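# Park the bicycle in the floor rack

## Task

Get the bike into the floor rack so that one of its wheels sits in the slot, pushed near the slot's closed end, with the kickstand raised completely. When you finish, the bike must be standing motionless and must touch nothing except the rack: no wall, furniture or loose item. The rack is loose on the floor and can slide. The robot must not topple or finish leaning, or the task fails.

## Robot and tools

ROBOT. A Hello Robot Stretch 3 with one arm. The base has two drive wheels, is 0.33 m long and 0.34 m wide with a rounded back, and pivots about the point midway between its drive wheels, 0.05 m behind the front edge. It cannot drive sideways. A lift rides up a mast, and a telescoping arm reaches out to the robot's right, so you bring the gripper forward by driving the base. With the arm fully in and the wrist folded, the wrist pokes out up to 0.06 m past the right side and a turn sweeps a 0.28 m radius; an unfolded level wrist reaches beyond that.

FRAMES. Base frame: origin on the floor between the drive wheels, x forward, y left, z up, metres. hand_pose is reported in it, at the point where closed fingertips meet; with all wrist joints at 0 that frame has x up, y back along the arm toward the mast, z toward the rear. Fingertips are round 0.04 m pads. The odometry frame is the base frame at scene start; base_odometry counts wheel turns only (slip counts as travel), heading in rad from -3.142 to 3.142, left positive.

move: one action per call. base holds exactly one key, both relative offsets from where the base last reported itself (or its live position if a move was still running): translate_m, metres straight ahead along the current heading, forward positive, -3 to 3; or rotate_rad, radians turned in place, left positive, -6.4 to 6.4. joints is one object of absolute targets by name: lift_m 0 to 1.1 (tolerance 0.004); arm_m extension 0 to 0.52 (0.004); wrist_yaw_rad -1.345 to 4.42 (0.02; 0 along the arm, positive swings toward the front); wrist_pitch_rad -1.57 to 0.451 (0.05; 0 level, negative tips fingers down); wrist_roll_rad -2.911 to 2.918 (0.02; 0 fingers side by side and level); gripper_m -0.089 to 0.179 (0.004; larger is wider; fingertip gap is the value minus 0.007 near closed, minus 0.025 wide open); head_pan_rad -3.953 to 1.73 (0.02; 0 forward, positive left, -1.57 along the arm); head_tilt_rad -1.53 to 0.419 (0.02; negative looks down). base and joints may be combined; their motions start together. pace: "default" or "max" (top speeds translate 0.12/0.30 m/s, rotate 0.76/1.90 rad/s, lift 0.11/0.15 m/s, arm 0.14/0.40 m/s). The base is capped at 0.10 m/s and 0.63 rad/s unless lift_m < 0.30, arm_m < 0.03 and wrist_yaw_rad > 2.54 all hold. contact_limits: keys arm_m, translate_m, rotate_rad, each a motor_effort percent 1 to 100, given only in the same call as that motion's command (negative for arm_m drawing in); the motion halts with contact_stop when reached. servos: "reboot" alone revives servos that shut off. cameras: list of head_camera, nav_camera, wrist_camera or all; omitted or all gives every camera, [] none. blocking: true (default) waits until everything rests; false returns in about 0.5 s while motion continues. An action lasts at most 15 s; a base move is cut at 14 s with time_out. A call with no action just reports. Out-of-range values are refused, unknown keys make the call invalid; after a refusal or an unrequested stop, the rest of that reply's move, wait and finished_scene calls are skipped.

wait: seconds 0 to 10, plus cameras; returns early once moves finish. stop: optional cameras; brakes all running motions. zoom_image: camera and region [x0, y0, x1, y1] in pixels of that camera's latest image, at most 504 by 504. finished_scene: scene, the current scene number; ends it for good.

RESULTS. The move line reads done or the worst status. base_status and joint_status: moving, done, off_target (resting short of target and maybe still pushing), contact_stop (that joint goes slack), time_out, torque_fault (wrist or head servo off; needs reboot), stopped. on_its_own lists things you did not command, with held at giving a target, not a reading. motor_effort in percent, positive toward higher values, peak of last action in brackets; wrist pitch tops near 45 and roll near 72. lidar_m: 12 distances in 30 degree sectors, first straight ahead then counterclockwise (4th left, 7th behind, 10th right), plane 0.17 m up; "-" means nothing or closer than 0.15 m. wrist_depth_mm and head_depth_mm: 7x7 grids of median depths in mm. base_tilt in degrees (forward, right). turned_by_wheels vs turned_by_imu: trust the IMU if they disagree by over 0.15 rad. pictures names the image order.

CAMERAS. head_camera (896x504) is sent sideways; rotate it a quarter turn clockwise. nav_camera (672x504, fisheye) needs a quarter turn counterclockwise. Both follow head pan and tilt. wrist_camera (644x364) rides on the gripper. Calibrations are given per camera in base-frame terms.

CAUTIONS. Before folding the wrist (yaw to 3.0) or unfolding it, set lift_m between 0.32 and 0.95, pitch -0.4, roll near 0; folded, lift may drop to 0.25. With yaw below -0.4 keep pitch at -0.5 or lower. Pushing on something rigid with the gripper above about 0.45 m, or driving while holding or hooking something fixed, can tip the robot; back off if base_tilt grows. Wrist, head and base (without a limit) push without stopping, which can fault servos. To grip, command below the object's width; to release, go at least 0.05 wider. Don't knock the bike over, shove the loose rack, slam, or let go of a moving bike; it must be stable on its own at the end. Loose objects may be nudged by outside pushes.

Each tool is called after ">>>" as name([rows], argument=value, ...), one row to a line, values as JSON.

## Session

>>> move()

Scene clock: 0.00 s.
base_odometry: x=+0.000 y=+0.000 heading=+0.000
turned_by_wheels: +0.000
turned_by_imu: +0.000
base_tilt: forward=+2.3 right=-0.9
lidar_m: 1.07 0.82 0.80 0.86 1.24 2.06 2.20 1.04 1.13 2.26 1.73 1.70
head_depth_mm: 1647 1647 1637 1627 1626 1622 1596 / 1741 1742 1735 1720 1707 1693 1697 / 1785 1791 1786 1791 1750 1759 1759 / 1492 1505 1500 1492 1496 1486 1498 / 1276 1274 1280 1283 1275 1278 1281 / 1117 1119 1121 1119 1120 1120 1117 / 995 995 993 1001 993 997 992
base_status: not commanded
joint_positions: lift_m=+0.326 arm_m=+0.000 wrist_yaw_rad=+3.110 wrist_pitch_rad=-0.565 wrist_roll_rad=+0.000 gripper_m=+0.037 head_pan_rad=+0.000 head_tilt_rad=-0.004
joint_status: not commanded
measured_speeds: all 0
motor_effort: left_wheel=+1.3 right_wheel=+0.7 lift_m=+26.0 arm_m=-1.9 wrist_yaw_rad=+0.5 wrist_pitch_rad=+1.7 wrist_roll_rad=+0.1 gripper_m=+0.0 head_pan_rad=+0.1 head_tilt_rad=+1.8
hand_pose: x=-0.0148 y=+0.0584 z=+0.3071 quat_wxyz=(+0.208, +0.682, +0.187, +0.676) (m; base frame)
wrist_depth_mm: - - 154 - - - - / - - 171 967 869 803 744 / 964 894 188 789 740 702 667 / 779 731 223 653 632 607 571 / 663 628 576 336 150 524 507 / 563 540 326 138 127 449 446 / 496 305 279 278 280 402 405
pictures: head_camera (sideways), nav_camera (sideways), wrist_camera

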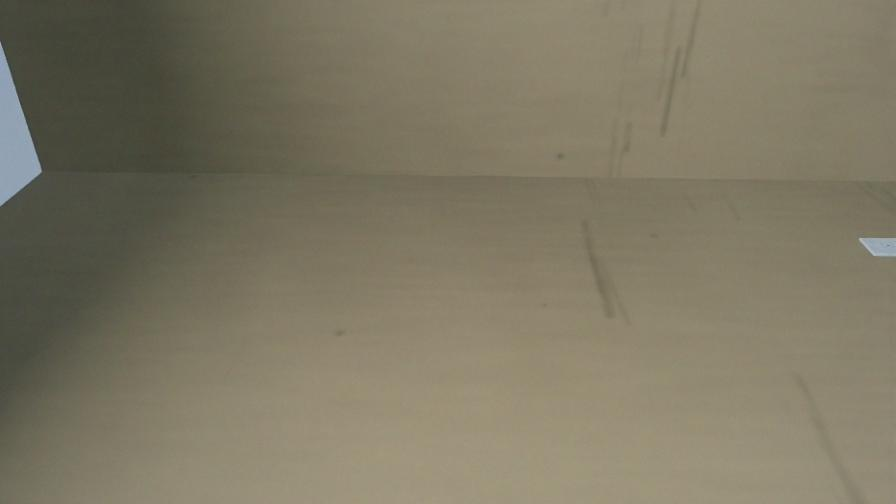

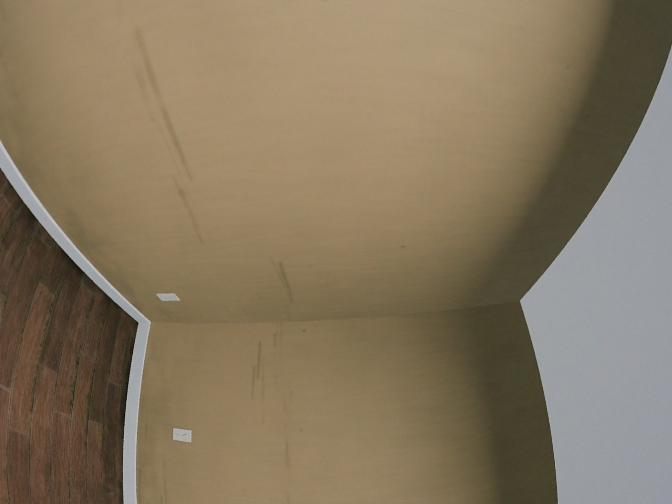

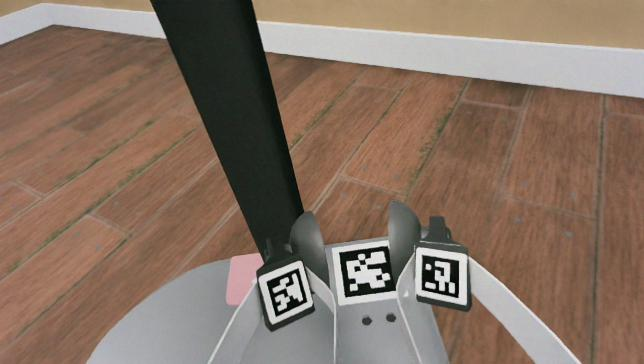

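>>> move(joints={"head_pan_rad": -1.57, "head_tilt_rad": -0.45}, cameras=["head_camera","nav_camera"])

>>> move(joints={"head_pan_rad": -2.9, "head_tilt_rad": -0.45}, cameras=["head_camera","nav_camera"])

>>> move(joints={"head_pan_rad": 1.2, "head_tilt_rad": -0.45}, cameras=["head_camera","nav_camera"])

Scene clock: 7.23 s.
move: done
base_odometry: x=+0.000 y=+0.000 heading=+0.000
turned_by_wheels: +0.000
turned_by_imu: -0.001
base_tilt: forward=+2.3 right=-0.8
lidar_m: 1.07 0.82 0.81 0.86 1.24 2.06 2.21 1.04 1.13 2.25 1.74 1.70
head_depth_mm: 3474 3713 3892 3313 2330 1780 1459 / 3627 3863 - 3230 2324 1780 1456 / 3222 3453 3856 3221 2288 1774 1440 / 2769 2926 3157 3181 2278 1769 1443 / 2407 2532 2743 2869 2247 1775 1434 / 2135 2253 2402 2548 2258 1747 1435 / 1922 2040 2128 2231 2254 1731 1424
base_status: not commanded
joint_positions: lift_m=+0.326 arm_m=+0.000 wrist_yaw_rad=+3.110 wrist_pitch_rad=-0.565 wrist_roll_rad=+0.000 gripper_m=+0.037 head_pan_rad=-1.564 head_tilt_rad=-0.444
joint_status: all done
measured_speeds: all 0
motor_effort: left_wheel=+1.2(1.5) right_wheel=+1.0(1.2) lift_m=+24.6(25.1) arm_m=-8.1(8.4) wrist_yaw_rad=-0.8(1.4) wrist_pitch_rad=+1.9(2.5) wrist_roll_rad=+0.1(0.3) gripper_m=+0.2(1.8) head_pan_rad=-2.4(5.4) head_tilt_rad=-2.5(5.7)
hand_pose: x=-0.0148 y=+0.0584 z=+0.3071 quat_wxyz=(+0.208, +0.682, +0.187, +0.676) (m; base frame)
wrist_depth_mm: - - 154 - - - - / - - 170 961 885 801 746 / 955 883 188 786 744 706 672 / 788 733 222 646 637 606 577 / 658 616 586 334 150 525 505 / 564 549 325 139 127 454 447 / 494 305 277 279 280 402 402
pictures: head_camera (sideways), nav_camera (sideways)
camera_calibration:
head_camera: T_world_to_cam=[[-0.0254386, 0.396376, -0.917736, 1.21333], [0.999375, -0.0124615, -0.0330837, 0.0382557], [-0.0245499, -0.918004, -0.395811, 0.471304], [0, 0, 0, 1]] pos_world=[0.00420405, -0.0477981, 1.30133]
nav_camera: T_world_to_cam=[[-0.0567219, -0.417016, 0.907127, -1.13986], [-0.997498, -0.014722, -0.0691405, 0.142612], [0.0421874, -0.90878, -0.415138, 0.49662], [0, 0, 0, 1]] pos_world=[0.0566494, -0.0219226, 1.25002]

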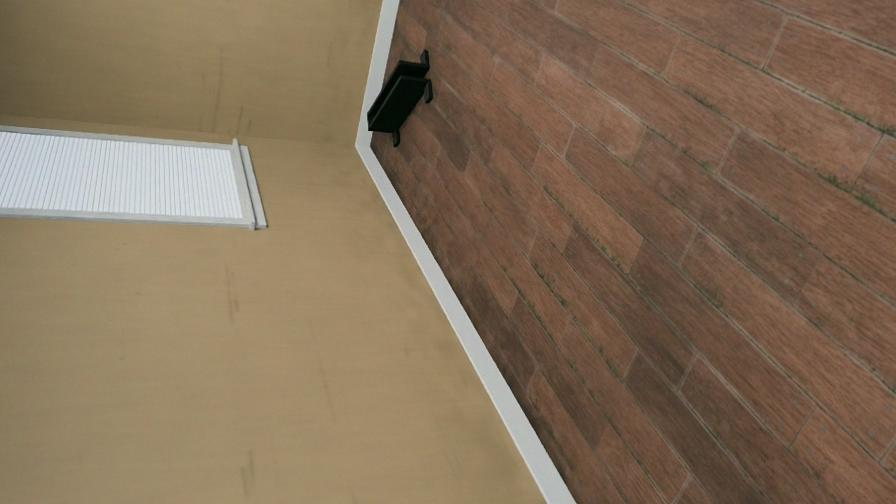

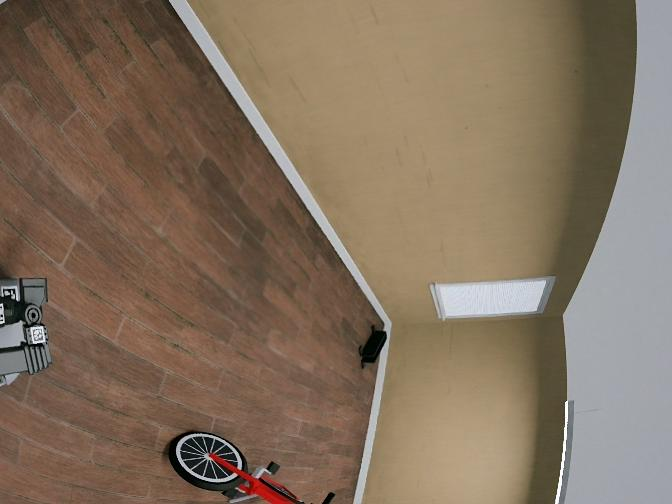

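Scene clock: 8.40 s.
move: done
base_odometry: x=+0.000 y=+0.000 heading=+0.000
turned_by_wheels: +0.000
turned_by_imu: +0.000
base_tilt: forward=+2.3 right=-0.8
lidar_m: 1.06 0.82 0.80 0.86 1.24 2.06 2.22 1.04 1.13 2.25 1.73 1.70
head_depth_mm: 2017 2106 2211 2361 2315 1792 1441 / 2184 2317 2427 2573 2303 1787 1445 / 2350 2523 2657 2858 2292 1773 1443 / 2591 2779 2922 3039 2264 1774 1441 / 2877 3060 3276 3189 2282 1757 1439 / 3189 3432 3776 3204 2278 1749 1432 / 3618 3952 - 3127 2245 1749 1421
base_status: not commanded
joint_positions: lift_m=+0.326 arm_m=+0.000 wrist_yaw_rad=+3.110 wrist_pitch_rad=-0.565 wrist_roll_rad=+0.000 gripper_m=+0.037 head_pan_rad=-2.894 head_tilt_rad=-0.444
joint_status: all done
measured_speeds: all 0
motor_effort: left_wheel=+1.3(1.4) right_wheel=+1.2(1.4) lift_m=+24.4(24.8) arm_m=-9.8(9.8) wrist_yaw_rad=+0.6(1.4) wrist_pitch_rad=+1.8(2.1) wrist_roll_rad=+0.1(0.3) gripper_m=+0.6(0.9) head_pan_rad=-2.2(4.2) head_tilt_rad=-2.6(7.0)
hand_pose: x=-0.0148 y=+0.0584 z=+0.3071 quat_wxyz=(+0.208, +0.682, +0.187, +0.676) (m; base frame)
wrist_depth_mm: - - 154 - - - - / - - 171 965 877 818 742 / 954 897 189 792 737 712 666 / 776 737 223 652 636 600 572 / 660 622 584 337 150 521 504 / 567 543 324 139 127 451 449 / 497 306 277 278 279 400 404
pictures: head_camera (sideways), nav_camera (sideways)
camera_calibration:
head_camera: T_world_to_cam=[[0.379143, 0.119299, -0.917616, 1.2107], [0.226235, -0.973511, -0.0330894, 0.0429793], [-0.897256, -0.195051, -0.396089, 0.47699], [0, 0, 0, 1]] pos_world=[-0.040771, -0.00955739, 1.30131]
nav_camera: T_world_to_cam=[[-0.418778, -0.0444303, 0.907001, -1.13749], [-0.252156, 0.965213, -0.069143, 0.138069], [-0.872377, -0.257662, -0.415413, 0.502557], [0, 0, 0, 1]] pos_world=[-0.00312002, -0.0543151, 1.25002]

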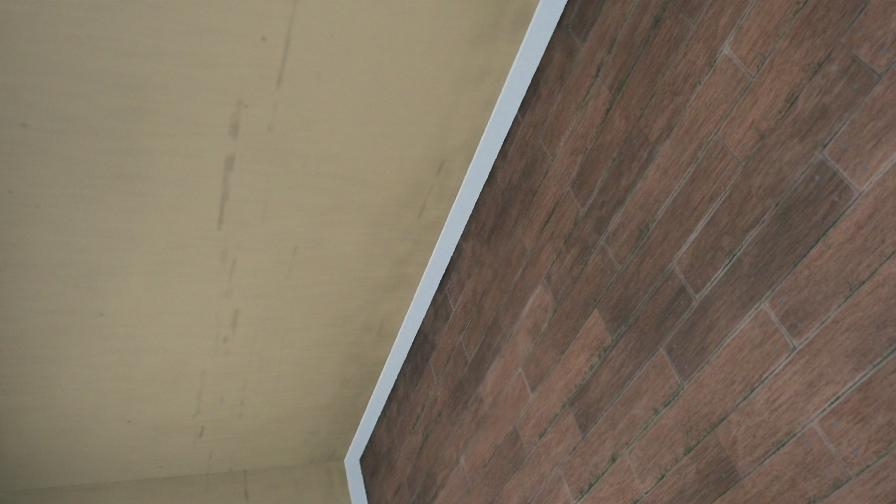

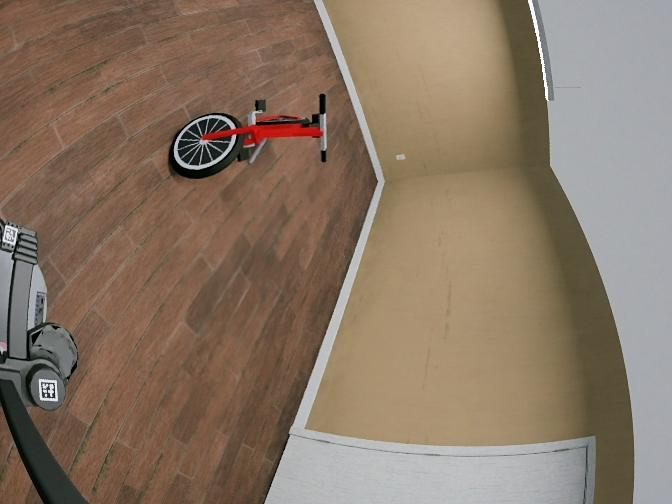

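Scene clock: 10.50 s.
move: done
base_odometry: x=+0.000 y=+0.000 heading=+0.000
turned_by_wheels: +0.000
turned_by_imu: -0.001
base_tilt: forward=+2.3 right=-0.8
lidar_m: 1.06 0.82 0.81 0.86 1.24 2.06 2.21 1.04 1.13 2.25 1.74 1.70
head_depth_mm: 643 684 731 786 850 924 1013 / 652 696 746 803 870 947 1039 / 666 708 760 816 885 970 1064 / 675 723 773 833 903 991 1098 / 684 735 786 850 926 1017 1126 / 696 748 807 870 949 1041 1159 / 709 758 821 887 967 1073 1192
base_status: not commanded
joint_positions: lift_m=+0.326 arm_m=+0.000 wrist_yaw_rad=+3.110 wrist_pitch_rad=-0.565 wrist_roll_rad=+0.000 gripper_m=+0.037 head_pan_rad=+1.194 head_tilt_rad=-0.444
joint_status: all done
measured_speeds: all 0
motor_effort: left_wheel=+1.2(1.5) right_wheel=+1.0(1.5) lift_m=+23.9(24.5) arm_m=-12.8(12.9) wrist_yaw_rad=+0.2(1.7) wrist_pitch_rad=+1.7(2.3) wrist_roll_rad=-0.1(0.3) gripper_m=+0.5(1.5) head_pan_rad=+3.1(4.1) head_tilt_rad=-2.9(6.1)
hand_pose: x=-0.0148 y=+0.0584 z=+0.3071 quat_wxyz=(+0.208, +0.682, +0.187, +0.676) (m; base frame)
wrist_depth_mm: - - 154 - - - - / - - 170 964 888 803 746 / 953 892 189 785 743 699 671 / 778 736 223 657 635 601 576 / 655 620 584 339 151 524 505 / 568 544 327 139 127 448 450 / 498 305 277 277 279 405 404
pictures: head_camera (sideways), nav_camera (sideways)
camera_calibration:
head_camera: T_world_to_cam=[[-0.124602, -0.377434, -0.917616, 1.21378], [-0.922348, 0.384941, -0.0330894, 0.0499857], [0.365717, 0.842238, -0.396089, 0.469286], [0, 0, 0, 1]] pos_world=[0.0257172, 0.043628, 1.30131]
nav_camera: T_world_to_cam=[[0.208523, 0.365879, 0.907001, -1.14131], [0.930752, -0.359054, -0.069143, 0.130853], [0.300364, 0.858611, -0.415414, 0.495404], [0, 0, 0, 1]] pos_world=[-0.0326035, 0.0392068, 1.25002]

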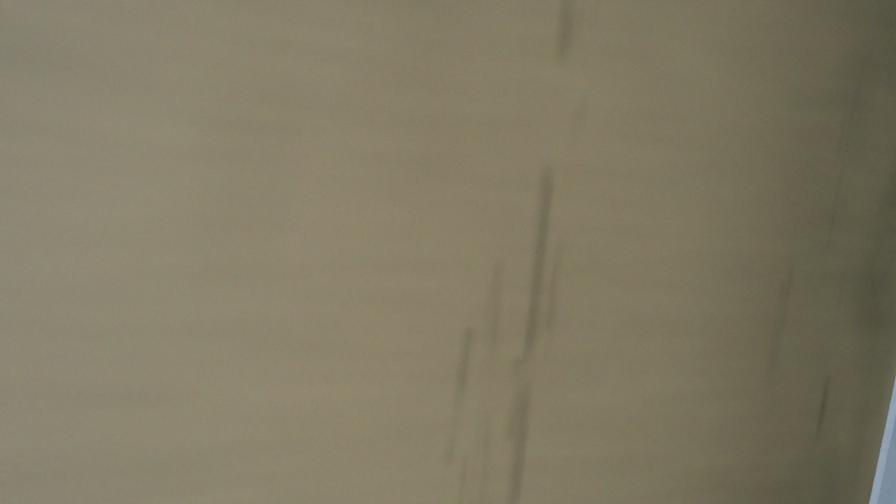

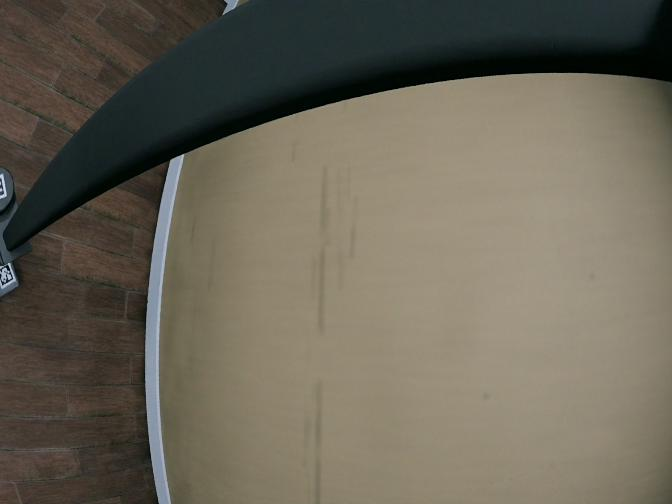

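>>> move(joints={"head_pan_rad": -2.2, "head_tilt_rad": -0.5}, cameras=["head_camera","nav_camera"])

>>> move(joints={"head_pan_rad": -1.15, "head_tilt_rad": -0.45}, cameras=["head_camera","nav_camera"])

Scene clock: 16.17 s.
move: done
base_odometry: x=+0.000 y=+0.000 heading=+0.000
turned_by_wheels: +0.000
turned_by_imu: -0.001
base_tilt: forward=+2.3 right=-0.8
lidar_m: 1.06 0.82 0.81 0.86 1.24 2.05 2.21 1.04 1.13 2.25 1.73 1.70
head_depth_mm: 3550 3755 - 2944 2159 1702 1401 / 3443 3683 3934 2772 2168 1643 1390 / 3453 3744 3890 2757 1521 1430 1391 / 3428 3670 3893 2890 2116 1558 1385 / 3420 3676 3888 2865 2114 1671 1389 / 3384 3658 3774 2852 2086 1679 1372 / 3366 3672 3777 2831 2088 1652 1367
base_status: not commanded
joint_positions: lift_m=+0.326 arm_m=+0.000 wrist_yaw_rad=+3.110 wrist_pitch_rad=-0.565 wrist_roll_rad=+0.000 gripper_m=+0.037 head_pan_rad=-2.194 head_tilt_rad=-0.494
joint_status: all done
measured_speeds: all 0
motor_effort: left_wheel=+0.9(1.5) right_wheel=+1.1(1.4) lift_m=+22.5(22.8) arm_m=-19.8(19.9) wrist_yaw_rad=+1.0(1.2) wrist_pitch_rad=+1.7(2.3) wrist_roll_rad=-0.3(0.3) gripper_m=+0.6(1.4) head_pan_rad=-2.8(4.8) head_tilt_rad=-3.1(6.7)
hand_pose: x=-0.0148 y=+0.0584 z=+0.3071 quat_wxyz=(+0.208, +0.682, +0.187, +0.676) (m; base frame)
wrist_depth_mm: - - 154 - - - - / - - 171 958 878 814 751 / 955 878 189 793 748 714 668 / 781 743 223 658 639 599 574 / 657 626 576 338 150 522 505 / 566 539 326 138 127 446 447 / 501 304 278 278 280 399 403
pictures: head_camera (sideways), nav_camera (sideways)
camera_calibration:
head_camera: T_world_to_cam=[[0.239356, 0.371958, -0.896859, 1.18448], [0.801157, -0.597489, -0.0339842, 0.040635], [-0.548504, -0.71039, -0.441009, 0.533316], [0, 0, 0, 1]] pos_world=[-0.0235401, -0.0374331, 1.29889]
nav_camera: T_world_to_cam=[[-0.317581, -0.339782, 0.885263, -1.10975], [-0.812664, 0.578577, -0.069467, 0.141905], [-0.488589, -0.741483, -0.459874, 0.558071], [0, 0, 0, 1]] pos_world=[0.0355543, -0.0453753, 1.24892]

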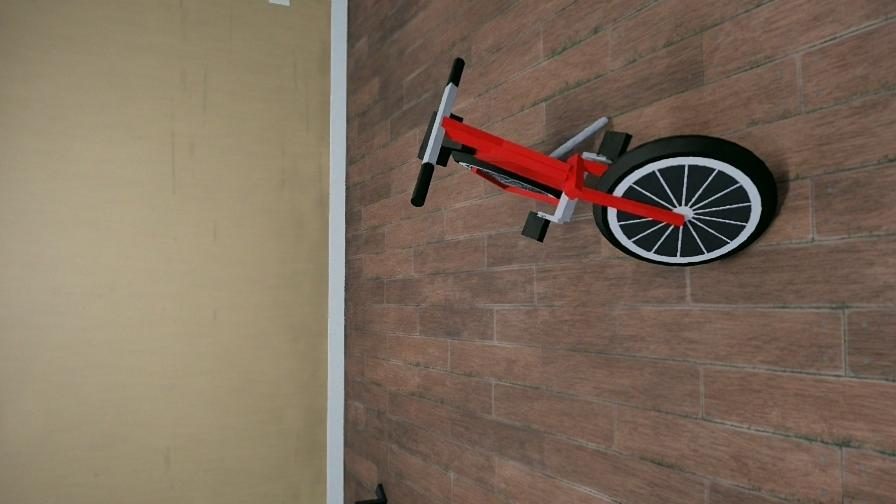

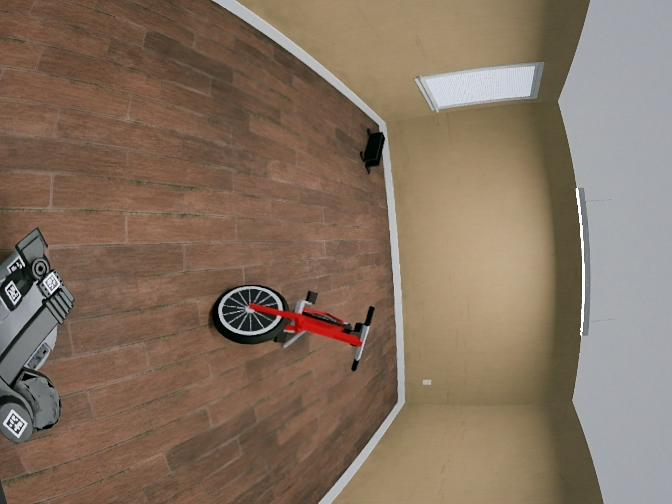

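Scene clock: 17.23 s.
move: done
base_odometry: x=+0.000 y=+0.000 heading=+0.000
turned_by_wheels: +0.000
turned_by_imu: +0.000
base_tilt: forward=+2.3 right=-0.8
lidar_m: 1.07 0.82 0.81 0.86 1.24 2.06 2.21 1.04 1.13 2.25 1.73 1.70
head_depth_mm: 2179 2356 2595 2863 2264 1758 1439 / 1992 2169 2331 2628 2256 1759 1429 / 1871 2046 2214 2407 2269 1740 1424 / 1770 1873 2039 2226 2258 1739 1429 / 1665 1770 1898 2066 2146 1739 1418 / 1561 1661 1781 1921 2043 1718 1418 / 1488 1564 1681 1795 1935 1714 1402
base_status: not commanded
joint_positions: lift_m=+0.326 arm_m=+0.000 wrist_yaw_rad=+3.110 wrist_pitch_rad=-0.565 wrist_roll_rad=+0.000 gripper_m=+0.037 head_pan_rad=-1.156 head_tilt_rad=-0.458
joint_status: all done
measured_speeds: all 0
motor_effort: left_wheel=+1.2(1.5) right_wheel=+0.4(1.3) lift_m=+22.5(22.8) arm_m=-19.7(20.1) wrist_yaw_rad=-0.3(1.0) wrist_pitch_rad=+1.7(2.3) wrist_roll_rad=-0.3(0.3) gripper_m=+0.7(1.2) head_pan_rad=+2.6(3.8) head_tilt_rad=+4.1(6.3)
hand_pose: x=-0.0148 y=+0.0584 z=+0.3071 quat_wxyz=(+0.208, +0.682, +0.187, +0.676) (m; base frame)
wrist_depth_mm: - - 154 - - - - / - - 171 973 890 810 747 / 960 890 189 793 744 707 666 / 789 743 222 651 634 600 572 / 662 626 580 336 150 526 505 / 566 542 326 139 127 451 447 / 498 305 278 279 279 399 405
pictures: head_camera (sideways), nav_camera (sideways)
camera_calibration:
head_camera: T_world_to_cam=[[-0.186033, 0.365353, -0.91209, 1.20694], [0.921837, 0.386141, -0.0333454, 0.0390688], [0.340013, -0.847002, -0.408631, 0.485763], [0, 0, 0, 1]] pos_world=[0.02335, -0.0446036, 1.30064]
nav_camera: T_world_to_cam=[[0.11878, -0.416806, 0.901201, -1.1332], [-0.909891, -0.409027, -0.0692497, 0.142219], [0.397479, -0.811769, -0.427833, 0.510972], [0, 0, 0, 1]] pos_world=[0.0609045, 0.000638092, 1.2497]

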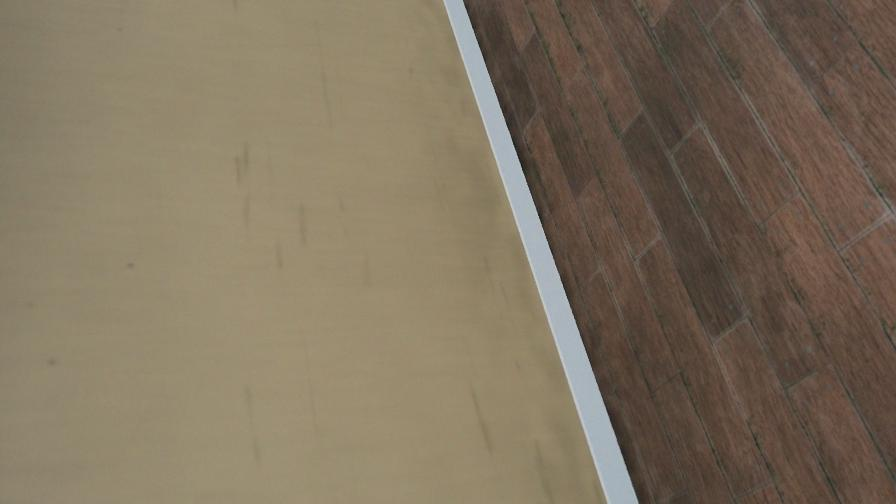

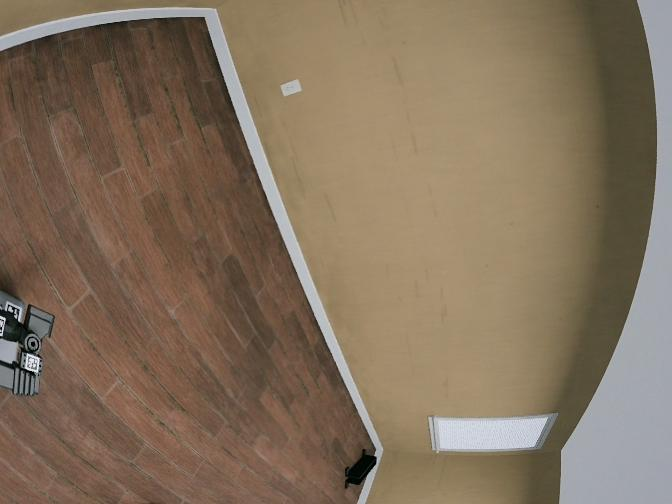

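>>> move(joints={"head_pan_rad": -2.2, "head_tilt_rad": -0.5}, cameras=["head_camera"])

>>> zoom_image(camera="head_camera", region=[380, 30, 800, 290])

>>> move(joints={"head_pan_rad": -1.8, "head_tilt_rad": -0.45}, cameras=["head_camera"])

>>> zoom_image(camera="head_camera", region=[280, 150, 480, 350])

Scene clock: 23.73 s.
move: done
base_odometry: x=+0.000 y=+0.000 heading=+0.000
turned_by_wheels: +0.000
turned_by_imu: -0.001
base_tilt: forward=+2.3 right=-0.8
lidar_m: 1.06 0.82 0.81 0.86 1.24 2.06 2.21 1.04 1.13 2.25 1.73 1.70
head_depth_mm: 3492 3765 - 2975 2151 1703 1387 / 3507 3818 3947 2763 2143 1648 1385 / 3485 3759 3975 2808 1534 1414 1392 / 3416 3690 3894 2820 2133 1557 1384 / 3406 3716 3870 2878 2121 1670 1372 / 3371 3607 3826 2860 2082 1674 1370 / 3345 3636 3876 2821 2079 1644 1365
base_status: not commanded
joint_positions: lift_m=+0.326 arm_m=+0.000 wrist_yaw_rad=+3.110 wrist_pitch_rad=-0.565 wrist_roll_rad=+0.000 gripper_m=+0.037 head_pan_rad=-2.194 head_tilt_rad=-0.494
joint_status: all done
measured_speeds: all 0
motor_effort: left_wheel=+1.2(1.4) right_wheel=+0.8(1.3) lift_m=+22.3(22.8) arm_m=-19.2(19.6) wrist_yaw_rad=+0.9(1.2) wrist_pitch_rad=+1.5(2.2) wrist_roll_rad=+0.0(0.2) gripper_m=+0.3(0.9) head_pan_rad=-2.1(3.1) head_tilt_rad=-2.7(7.6)
hand_pose: x=-0.0148 y=+0.0584 z=+0.3071 quat_wxyz=(+0.208, +0.682, +0.187, +0.676) (m; base frame)
wrist_depth_mm: - - 154 - - - - / - - 170 978 898 803 753 / 961 891 189 790 744 706 673 / 779 735 222 656 628 600 576 / 659 617 577 334 150 521 503 / 565 543 325 139 127 450 451 / 499 304 279 280 279 401 405
pictures: head_camera (sideways)
camera_calibration:
head_camera: T_world_to_cam=[[0.23922, 0.371769, -0.896974, 1.18463], [0.801152, -0.597495, -0.0339797, 0.0406292], [-0.54857, -0.710484, -0.440776, 0.533013], [0, 0, 0, 1]] pos_world=[-0.0235405, -0.0374338, 1.2989]

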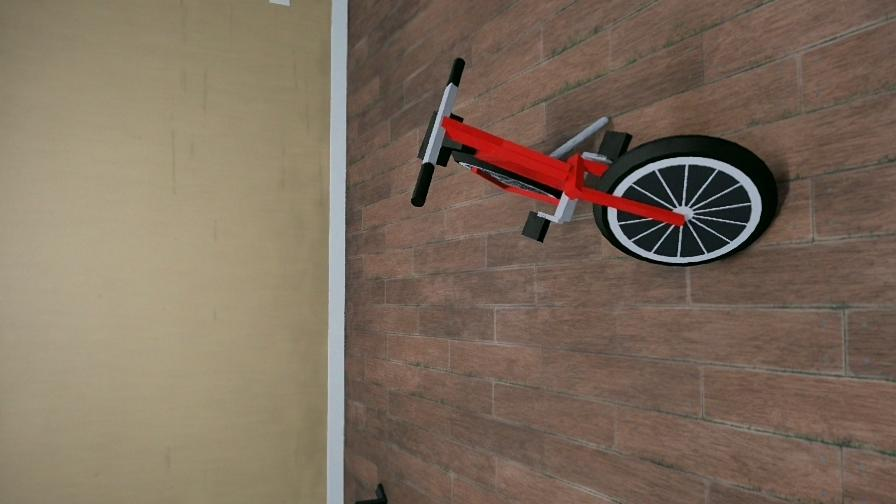

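Scaled by 1.200 from the camera's 896x504 image, which has a finer 1280x720 frame.

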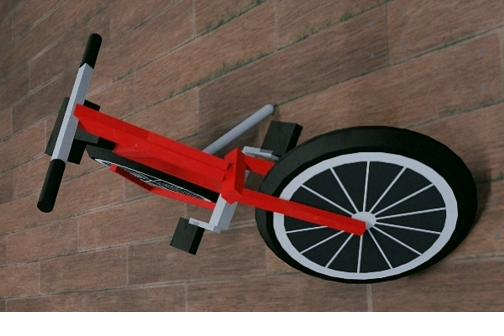

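Scene clock: 24.53 s.
move: done
base_odometry: x=+0.000 y=+0.000 heading=+0.000
turned_by_wheels: +0.000
turned_by_imu: +0.000
base_tilt: forward=+2.3 right=-0.8
lidar_m: 1.06 0.82 0.81 0.86 1.24 2.06 2.21 1.04 1.13 2.25 1.74 1.70
head_depth_mm: 3339 3565 3791 3188 2283 1698 1396 / 3394 3689 3887 3151 2267 1751 1436 / 3551 3769 - 3111 2227 1767 1428 / 3633 3950 - 3109 2220 1737 1428 / 3643 3779 - 3067 2238 1735 1409 / 2975 3182 3354 3049 2202 1739 1423 / 2560 2661 2831 2859 2185 1722 1404
base_status: not commanded
joint_positions: lift_m=+0.326 arm_m=+0.000 wrist_yaw_rad=+3.110 wrist_pitch_rad=-0.565 wrist_roll_rad=+0.000 gripper_m=+0.037 head_pan_rad=-1.806 head_tilt_rad=-0.458
joint_status: all done
measured_speeds: all 0
motor_effort: left_wheel=+1.2(1.4) right_wheel=+0.6(1.2) lift_m=+22.7(22.8) arm_m=-18.8(19.6) wrist_yaw_rad=-1.0(1.3) wrist_pitch_rad=+1.7(2.3) wrist_roll_rad=-0.1(0.2) gripper_m=-0.1(1.0) head_pan_rad=+3.0(4.0) head_tilt_rad=+3.2(6.3)
hand_pose: x=-0.0148 y=+0.0584 z=+0.3071 quat_wxyz=(+0.208, +0.682, +0.187, +0.676) (m; base frame)
wrist_depth_mm: - - 154 - - - - / - - 170 977 899 799 748 / 961 882 188 795 749 701 661 / 780 744 223 658 634 600 577 / 658 622 582 336 150 519 506 / 563 544 326 139 127 452 449 / 499 306 277 280 278 402 405
pictures: head_camera (sideways)
camera_calibration:
head_camera: T_world_to_cam=[[0.0730471, 0.403594, -0.912018, 1.20527], [0.967548, -0.250477, -0.0333487, 0.0387942], [-0.241899, -0.879985, -0.408793, 0.489524], [0, 0, 0, 1]] pos_world=[-0.00716102, -0.0459474, 1.30063]

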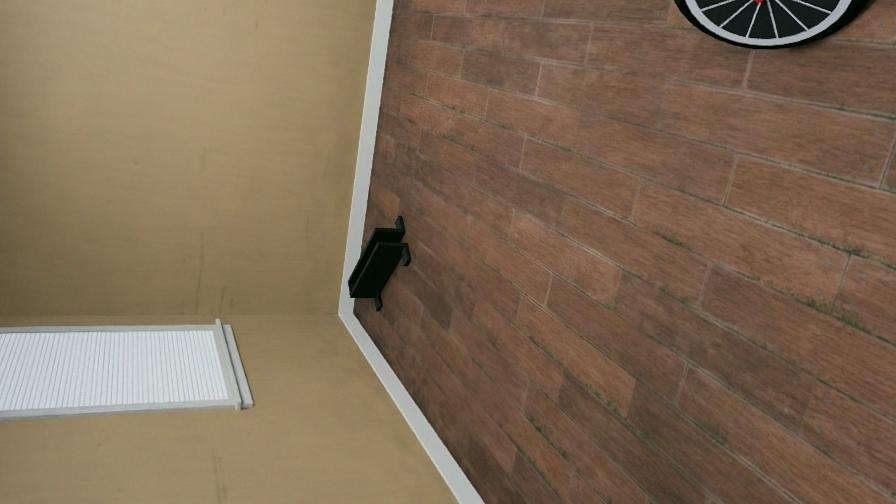

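Scaled by 2.520 from the camera's 896x504 image, which has a finer 1280x720 frame.

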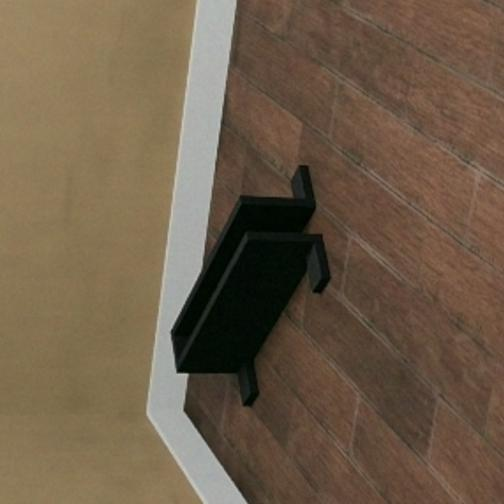

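>>> move(base={"rotate_rad": -1.8}, joints={"lift_m": 0.26}, cameras=[])

>>> move(base={"translate_m": 0.9}, joints={"head_pan_rad": -1.57, "head_tilt_rad": -0.7})

Scene clock: 121.73 s.
move: done
base_odometry: x=+0.000 y=+0.000 heading=-1.800
turned_by_wheels: -1.800
turned_by_imu: -1.791
base_tilt: forward=+2.3 right=-0.8
lidar_m: 2.89 1.86 1.70 1.38 0.89 0.81 0.81 1.00 2.00 2.07 2.58 1.04
head_depth_mm: 1719 1864 1991 2161 2263 1755 1430 / 1738 1868 2005 2156 2252 1758 1430 / 1768 1876 2017 2176 2230 1757 1429 / 1777 1894 2034 2229 2229 1737 1436 / 1803 1908 2078 2235 2235 1719 1424 / 1802 1927 2087 2273 2215 1729 1408 / 1848 1991 2134 2309 2195 1709 1406
base_status: done
joint_positions: lift_m=+0.260 arm_m=+0.000 wrist_yaw_rad=+3.110 wrist_pitch_rad=-0.566 wrist_roll_rad=+0.000 gripper_m=+0.037 head_pan_rad=-1.805 head_tilt_rad=-0.458
joint_status: all done
measured_speeds: all 0
motor_effort: left_wheel=+5.7(10.6) right_wheel=-5.0(8.1) lift_m=+22.9(24.0) arm_m=-18.4(20.1) wrist_yaw_rad=+0.1(1.3) wrist_pitch_rad=+1.9(2.3) wrist_roll_rad=+0.0(0.3) gripper_m=+0.2(1.3) head_pan_rad=+2.9(3.2) head_tilt_rad=+3.5(4.1)
hand_pose: x=-0.0148 y=+0.0584 z=+0.2410 quat_wxyz=(+0.208, +0.682, +0.187, +0.676) (m; base frame)
wrist_depth_mm: - - 154 - 993 914 834 / - 905 170 813 771 709 672 / 773 756 188 666 629 596 558 / 659 617 223 551 532 506 485 / 559 528 278 259 150 442 429 / 479 262 250 147 127 383 379 / 237 234 212 211 209 206 343
pictures: none
No camera images: "cameras" was empty.

Scene clock: 130.53 s.
move: done
base_odometry: x=-0.204 y=-0.877 heading=-1.800
turned_by_wheels: +0.000
turned_by_imu: +0.001
base_tilt: forward=+2.3 right=-0.8
lidar_m: 2.33 1.50 1.37 1.39 1.71 1.65 1.66 2.05 2.39 0.59 0.60 3.13
head_depth_mm: 1995 2195 2449 2131 1722 1442 1236 / 2094 2313 2513 2126 1721 1447 1240 / 2139 2340 2551 2110 1706 1434 1240 / 2228 2455 2648 2082 1703 1442 1188 / 2272 2551 2684 2096 1693 1097 1128 / 2331 2625 2692 2056 1592 1070 1108 / 2420 2741 2677 2054 1601 1324 1155
base_status: done
joint_positions: lift_m=+0.260 arm_m=+0.000 wrist_yaw_rad=+3.110 wrist_pitch_rad=-0.566 wrist_roll_rad=+0.000 gripper_m=+0.037 head_pan_rad=-1.576 head_tilt_rad=-0.691
joint_status: all done
measured_speeds: all 0
motor_effort: left_wheel=+4.5(10.2) right_wheel=+1.6(5.9) lift_m=+25.0(25.0) arm_m=-14.1(19.2) wrist_yaw_rad=+0.6(1.8) wrist_pitch_rad=+1.5(2.5) wrist_roll_rad=-0.1(0.4) gripper_m=+1.2(1.8) head_pan_rad=+2.5(4.6) head_tilt_rad=-4.3(6.4)
hand_pose: x=-0.0148 y=+0.0584 z=+0.2410 quat_wxyz=(+0.208, +0.682, +0.187, +0.676) (m; base frame)
wrist_depth_mm: - - 154 - 997 906 838 / - 947 171 829 766 715 671 / 812 750 189 670 635 593 564 / 665 627 222 551 537 510 488 / 549 525 279 258 150 442 427 / 483 264 249 148 127 381 380 / 237 234 212 212 209 206 343
pictures: head_camera (sideways), nav_camera (sideways), wrist_camera
camera_calibration:
head_camera: T_world_to_cam=[[-0.0199745, 0.608813, -0.793062, 1.05071], [0.999213, -0.015026, -0.0367018, 0.0429558], [-0.0342611, -0.793171, -0.608034, 0.747493], [0, 0, 0, 1]] pos_world=[0.00367528, -0.0461496, 1.28935]
nav_camera: T_world_to_cam=[[-0.0623972, -0.625329, 0.777862, -0.971265], [-0.997519, 0.0136192, -0.0690687, 0.142497], [0.0325969, -0.780242, -0.624628, 0.769243], [0, 0, 0, 1]] pos_world=[0.0564639, -0.0091055, 1.24584]
wrist_camera: T_world_to_cam=[[0.989791, -0.0704643, -0.123887, 0.0645364], [-0.139362, -0.660584, -0.737704, 0.246631], [-0.0298558, 0.747438, -0.663661, 0.279031], [0, 0, 0, 1]] pos_world=[-0.0211758, -0.0410904, 0.375118]

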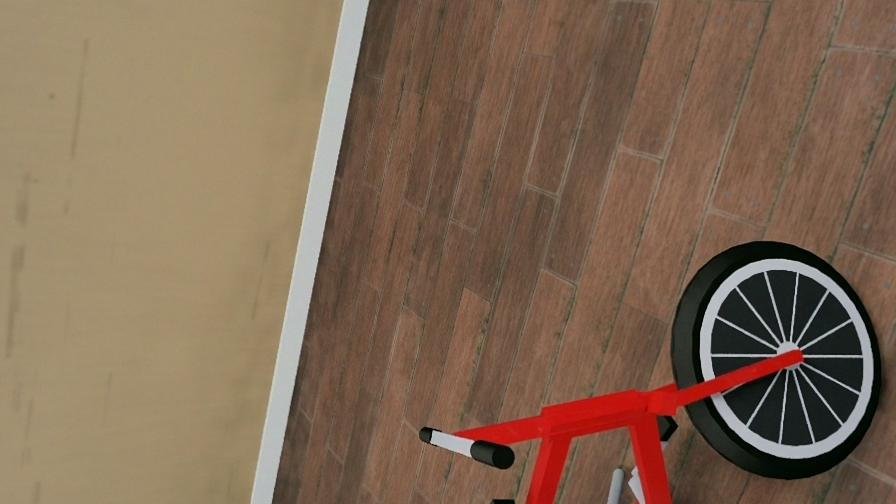

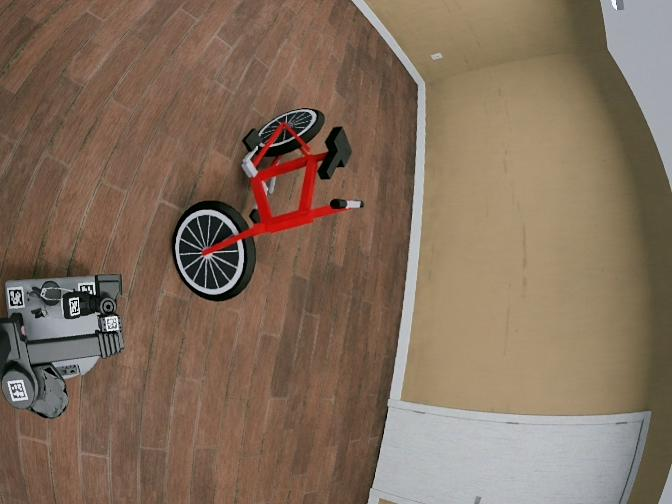

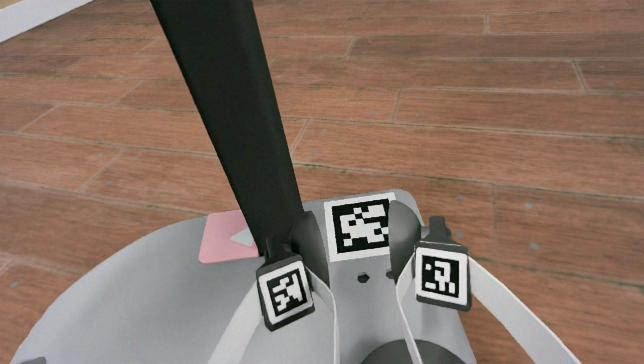

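>>> move(joints={"head_pan_rad": -1.85, "head_tilt_rad": -0.7}, cameras=["head_camera","nav_camera"])

>>> zoom_image(camera="head_camera", region=[396, 0, 896, 500])

Scene clock: 137.77 s.
move: done
base_odometry: x=-0.204 y=-0.877 heading=-1.800
turned_by_wheels: +0.000
turned_by_imu: -0.001
base_tilt: forward=+2.3 right=-0.8
lidar_m: 2.33 1.51 1.37 1.39 1.71 1.65 1.66 2.05 2.38 0.59 0.60 3.13
head_depth_mm: 2043 2273 2516 2147 1725 1433 1239 / 2049 2270 2490 2131 1718 1441 1238 / 2098 2300 2516 2097 1701 1438 1230 / 2116 2312 2545 2093 1697 1430 1232 / 2088 2332 2556 2089 1697 1425 1203 / 2118 2346 2566 2067 1686 1395 1112 / 2145 2372 2570 2050 1681 1053 1058
base_status: not commanded
joint_positions: lift_m=+0.260 arm_m=+0.000 wrist_yaw_rad=+3.110 wrist_pitch_rad=-0.566 wrist_roll_rad=+0.000 gripper_m=+0.037 head_pan_rad=-1.844 head_tilt_rad=-0.691
joint_status: all done
measured_speeds: all 0
motor_effort: left_wheel=+4.6(4.8) right_wheel=+1.7(2.4) lift_m=+25.7(25.7) arm_m=-12.1(12.7) wrist_yaw_rad=-0.1(1.1) wrist_pitch_rad=+1.9(2.2) wrist_roll_rad=-0.2(0.3) gripper_m=+0.7(1.0) head_pan_rad=-2.3(3.9) head_tilt_rad=-4.3(5.9)
hand_pose: x=-0.0148 y=+0.0584 z=+0.2410 quat_wxyz=(+0.208, +0.682, +0.187, +0.676) (m; base frame)
wrist_depth_mm: - - 154 - 995 914 827 / - 979 170 835 771 719 674 / 830 747 189 664 633 596 563 / 661 614 222 557 539 506 489 / 557 531 279 258 150 445 427 / 479 262 249 147 127 382 381 / 237 234 213 212 210 204 346
pictures: head_camera (sideways), nav_camera (sideways)
camera_calibration:
head_camera: T_world_to_cam=[[0.142432, 0.592332, -0.793004, 1.04964], [0.95935, -0.279822, -0.0367027, 0.0432002], [-0.24364, -0.755541, -0.60811, 0.748868], [0, 0, 0, 1]] pos_world=[-0.00849225, -0.0438477, 1.28935]
nav_camera: T_world_to_cam=[[-0.226232, -0.58638, 0.777803, -0.970189], [-0.958087, 0.278025, -0.0690679, 0.142255], [-0.175749, -0.760829, -0.624702, 0.770611], [0, 0, 0, 1]] pos_world=[0.0522392, -0.0221475, 1.24584]

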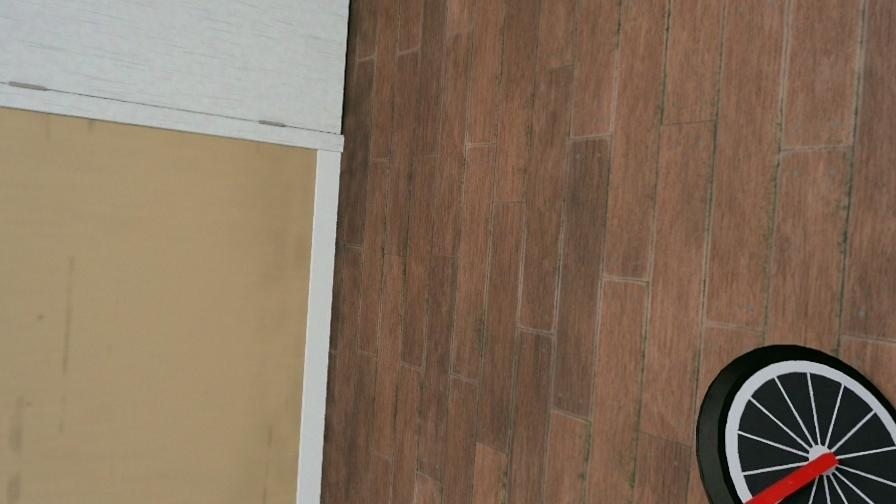

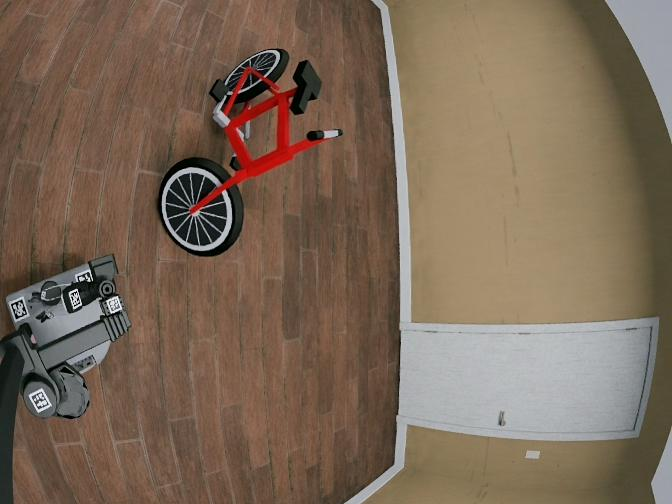

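Scaled by 1.008 from the camera's 896x504 image, which has a finer 1280x720 frame.

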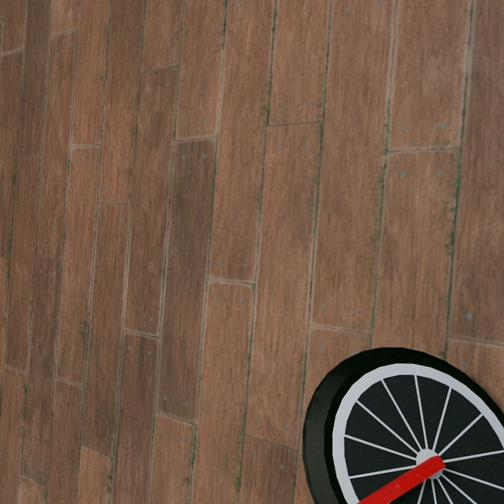

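>>> move(joints={"head_pan_rad": -1.25, "head_tilt_rad": -0.75}, cameras=["head_camera","nav_camera"])

>>> zoom_image(camera="head_camera", region=[396, 0, 896, 500])

Scene clock: 141.23 s.
move: done
base_odometry: x=-0.204 y=-0.877 heading=-1.800
turned_by_wheels: +0.000
turned_by_imu: -0.001
base_tilt: forward=+2.3 right=-0.8
lidar_m: 2.32 1.50 1.37 1.38 1.71 1.64 1.66 2.04 2.39 0.59 0.60 3.13
head_depth_mm: 2190 2399 2545 1989 1645 1404 1216 / 2334 2571 2529 1980 1646 1393 1215 / 2469 2733 2516 1968 1645 1116 1165 / 2686 2935 2516 1905 1112 1121 1168 / 2842 3085 2490 1306 1508 1150 1185 / 3082 3268 2449 1445 1495 1377 1191 / 3268 3295 2433 1775 1566 1380 1193
base_status: not commanded
joint_positions: lift_m=+0.260 arm_m=+0.000 wrist_yaw_rad=+3.110 wrist_pitch_rad=-0.566 wrist_roll_rad=+0.000 gripper_m=+0.037 head_pan_rad=-1.256 head_tilt_rad=-0.740
joint_status: all done
measured_speeds: all 0
motor_effort: left_wheel=+4.7(4.8) right_wheel=+1.5(2.4) lift_m=+26.2(26.7) arm_m=-10.2(10.8) wrist_yaw_rad=+0.5(0.9) wrist_pitch_rad=+1.9(2.3) wrist_roll_rad=-0.2(0.3) gripper_m=+0.2(1.0) head_pan_rad=+2.6(3.9) head_tilt_rad=-4.6(7.1)
hand_pose: x=-0.0148 y=+0.0584 z=+0.2410 quat_wxyz=(+0.208, +0.682, +0.187, +0.676) (m; base frame)
wrist_depth_mm: - - 154 - 995 913 832 / - 969 170 829 769 716 679 / 829 749 189 675 630 596 562 / 662 621 222 552 539 511 481 / 554 525 279 258 150 443 426 / 481 262 248 148 127 382 380 / 237 234 212 211 209 205 345
pictures: head_camera (sideways), nav_camera (sideways)
camera_calibration:
head_camera: T_world_to_cam=[[-0.222341, 0.608215, -0.761996, 1.01145], [0.952677, 0.301703, -0.0371641, 0.0438391], [0.207293, -0.7342, -0.646514, 0.796075], [0, 0, 0, 1]] pos_world=[0.0181012, -0.0439263, 1.28702]
nav_camera: T_world_to_cam=[[0.149103, -0.649063, 0.745979, -0.930999], [-0.952248, -0.297532, -0.0685462, 0.141536], [0.266444, -0.700137, -0.662432, 0.816992], [0, 0, 0, 1]] pos_world=[0.0559095, 0.00984112, 1.24541]

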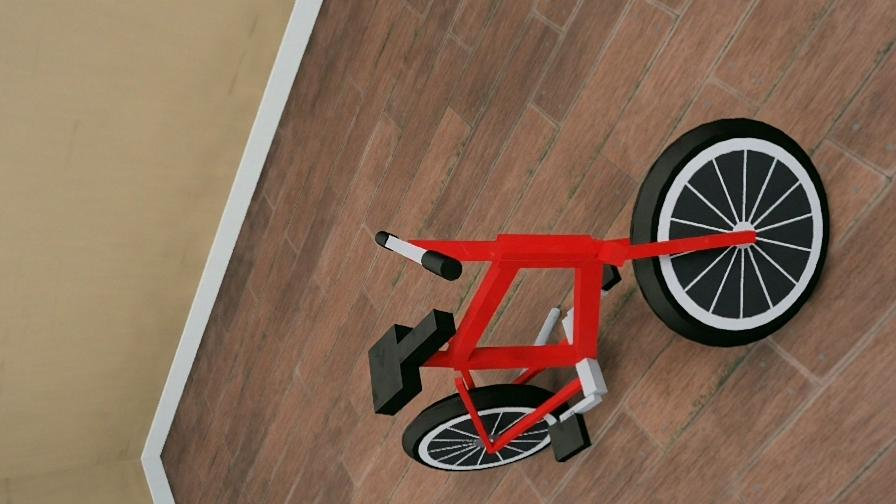

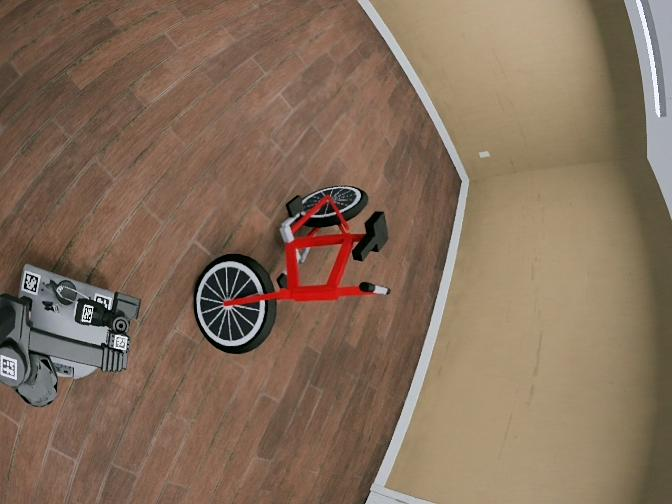

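Scaled by 1.008 from the camera's 896x504 image, which has a finer 1280x720 frame.

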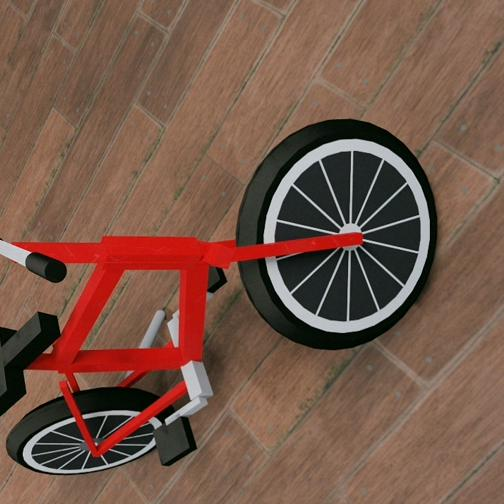

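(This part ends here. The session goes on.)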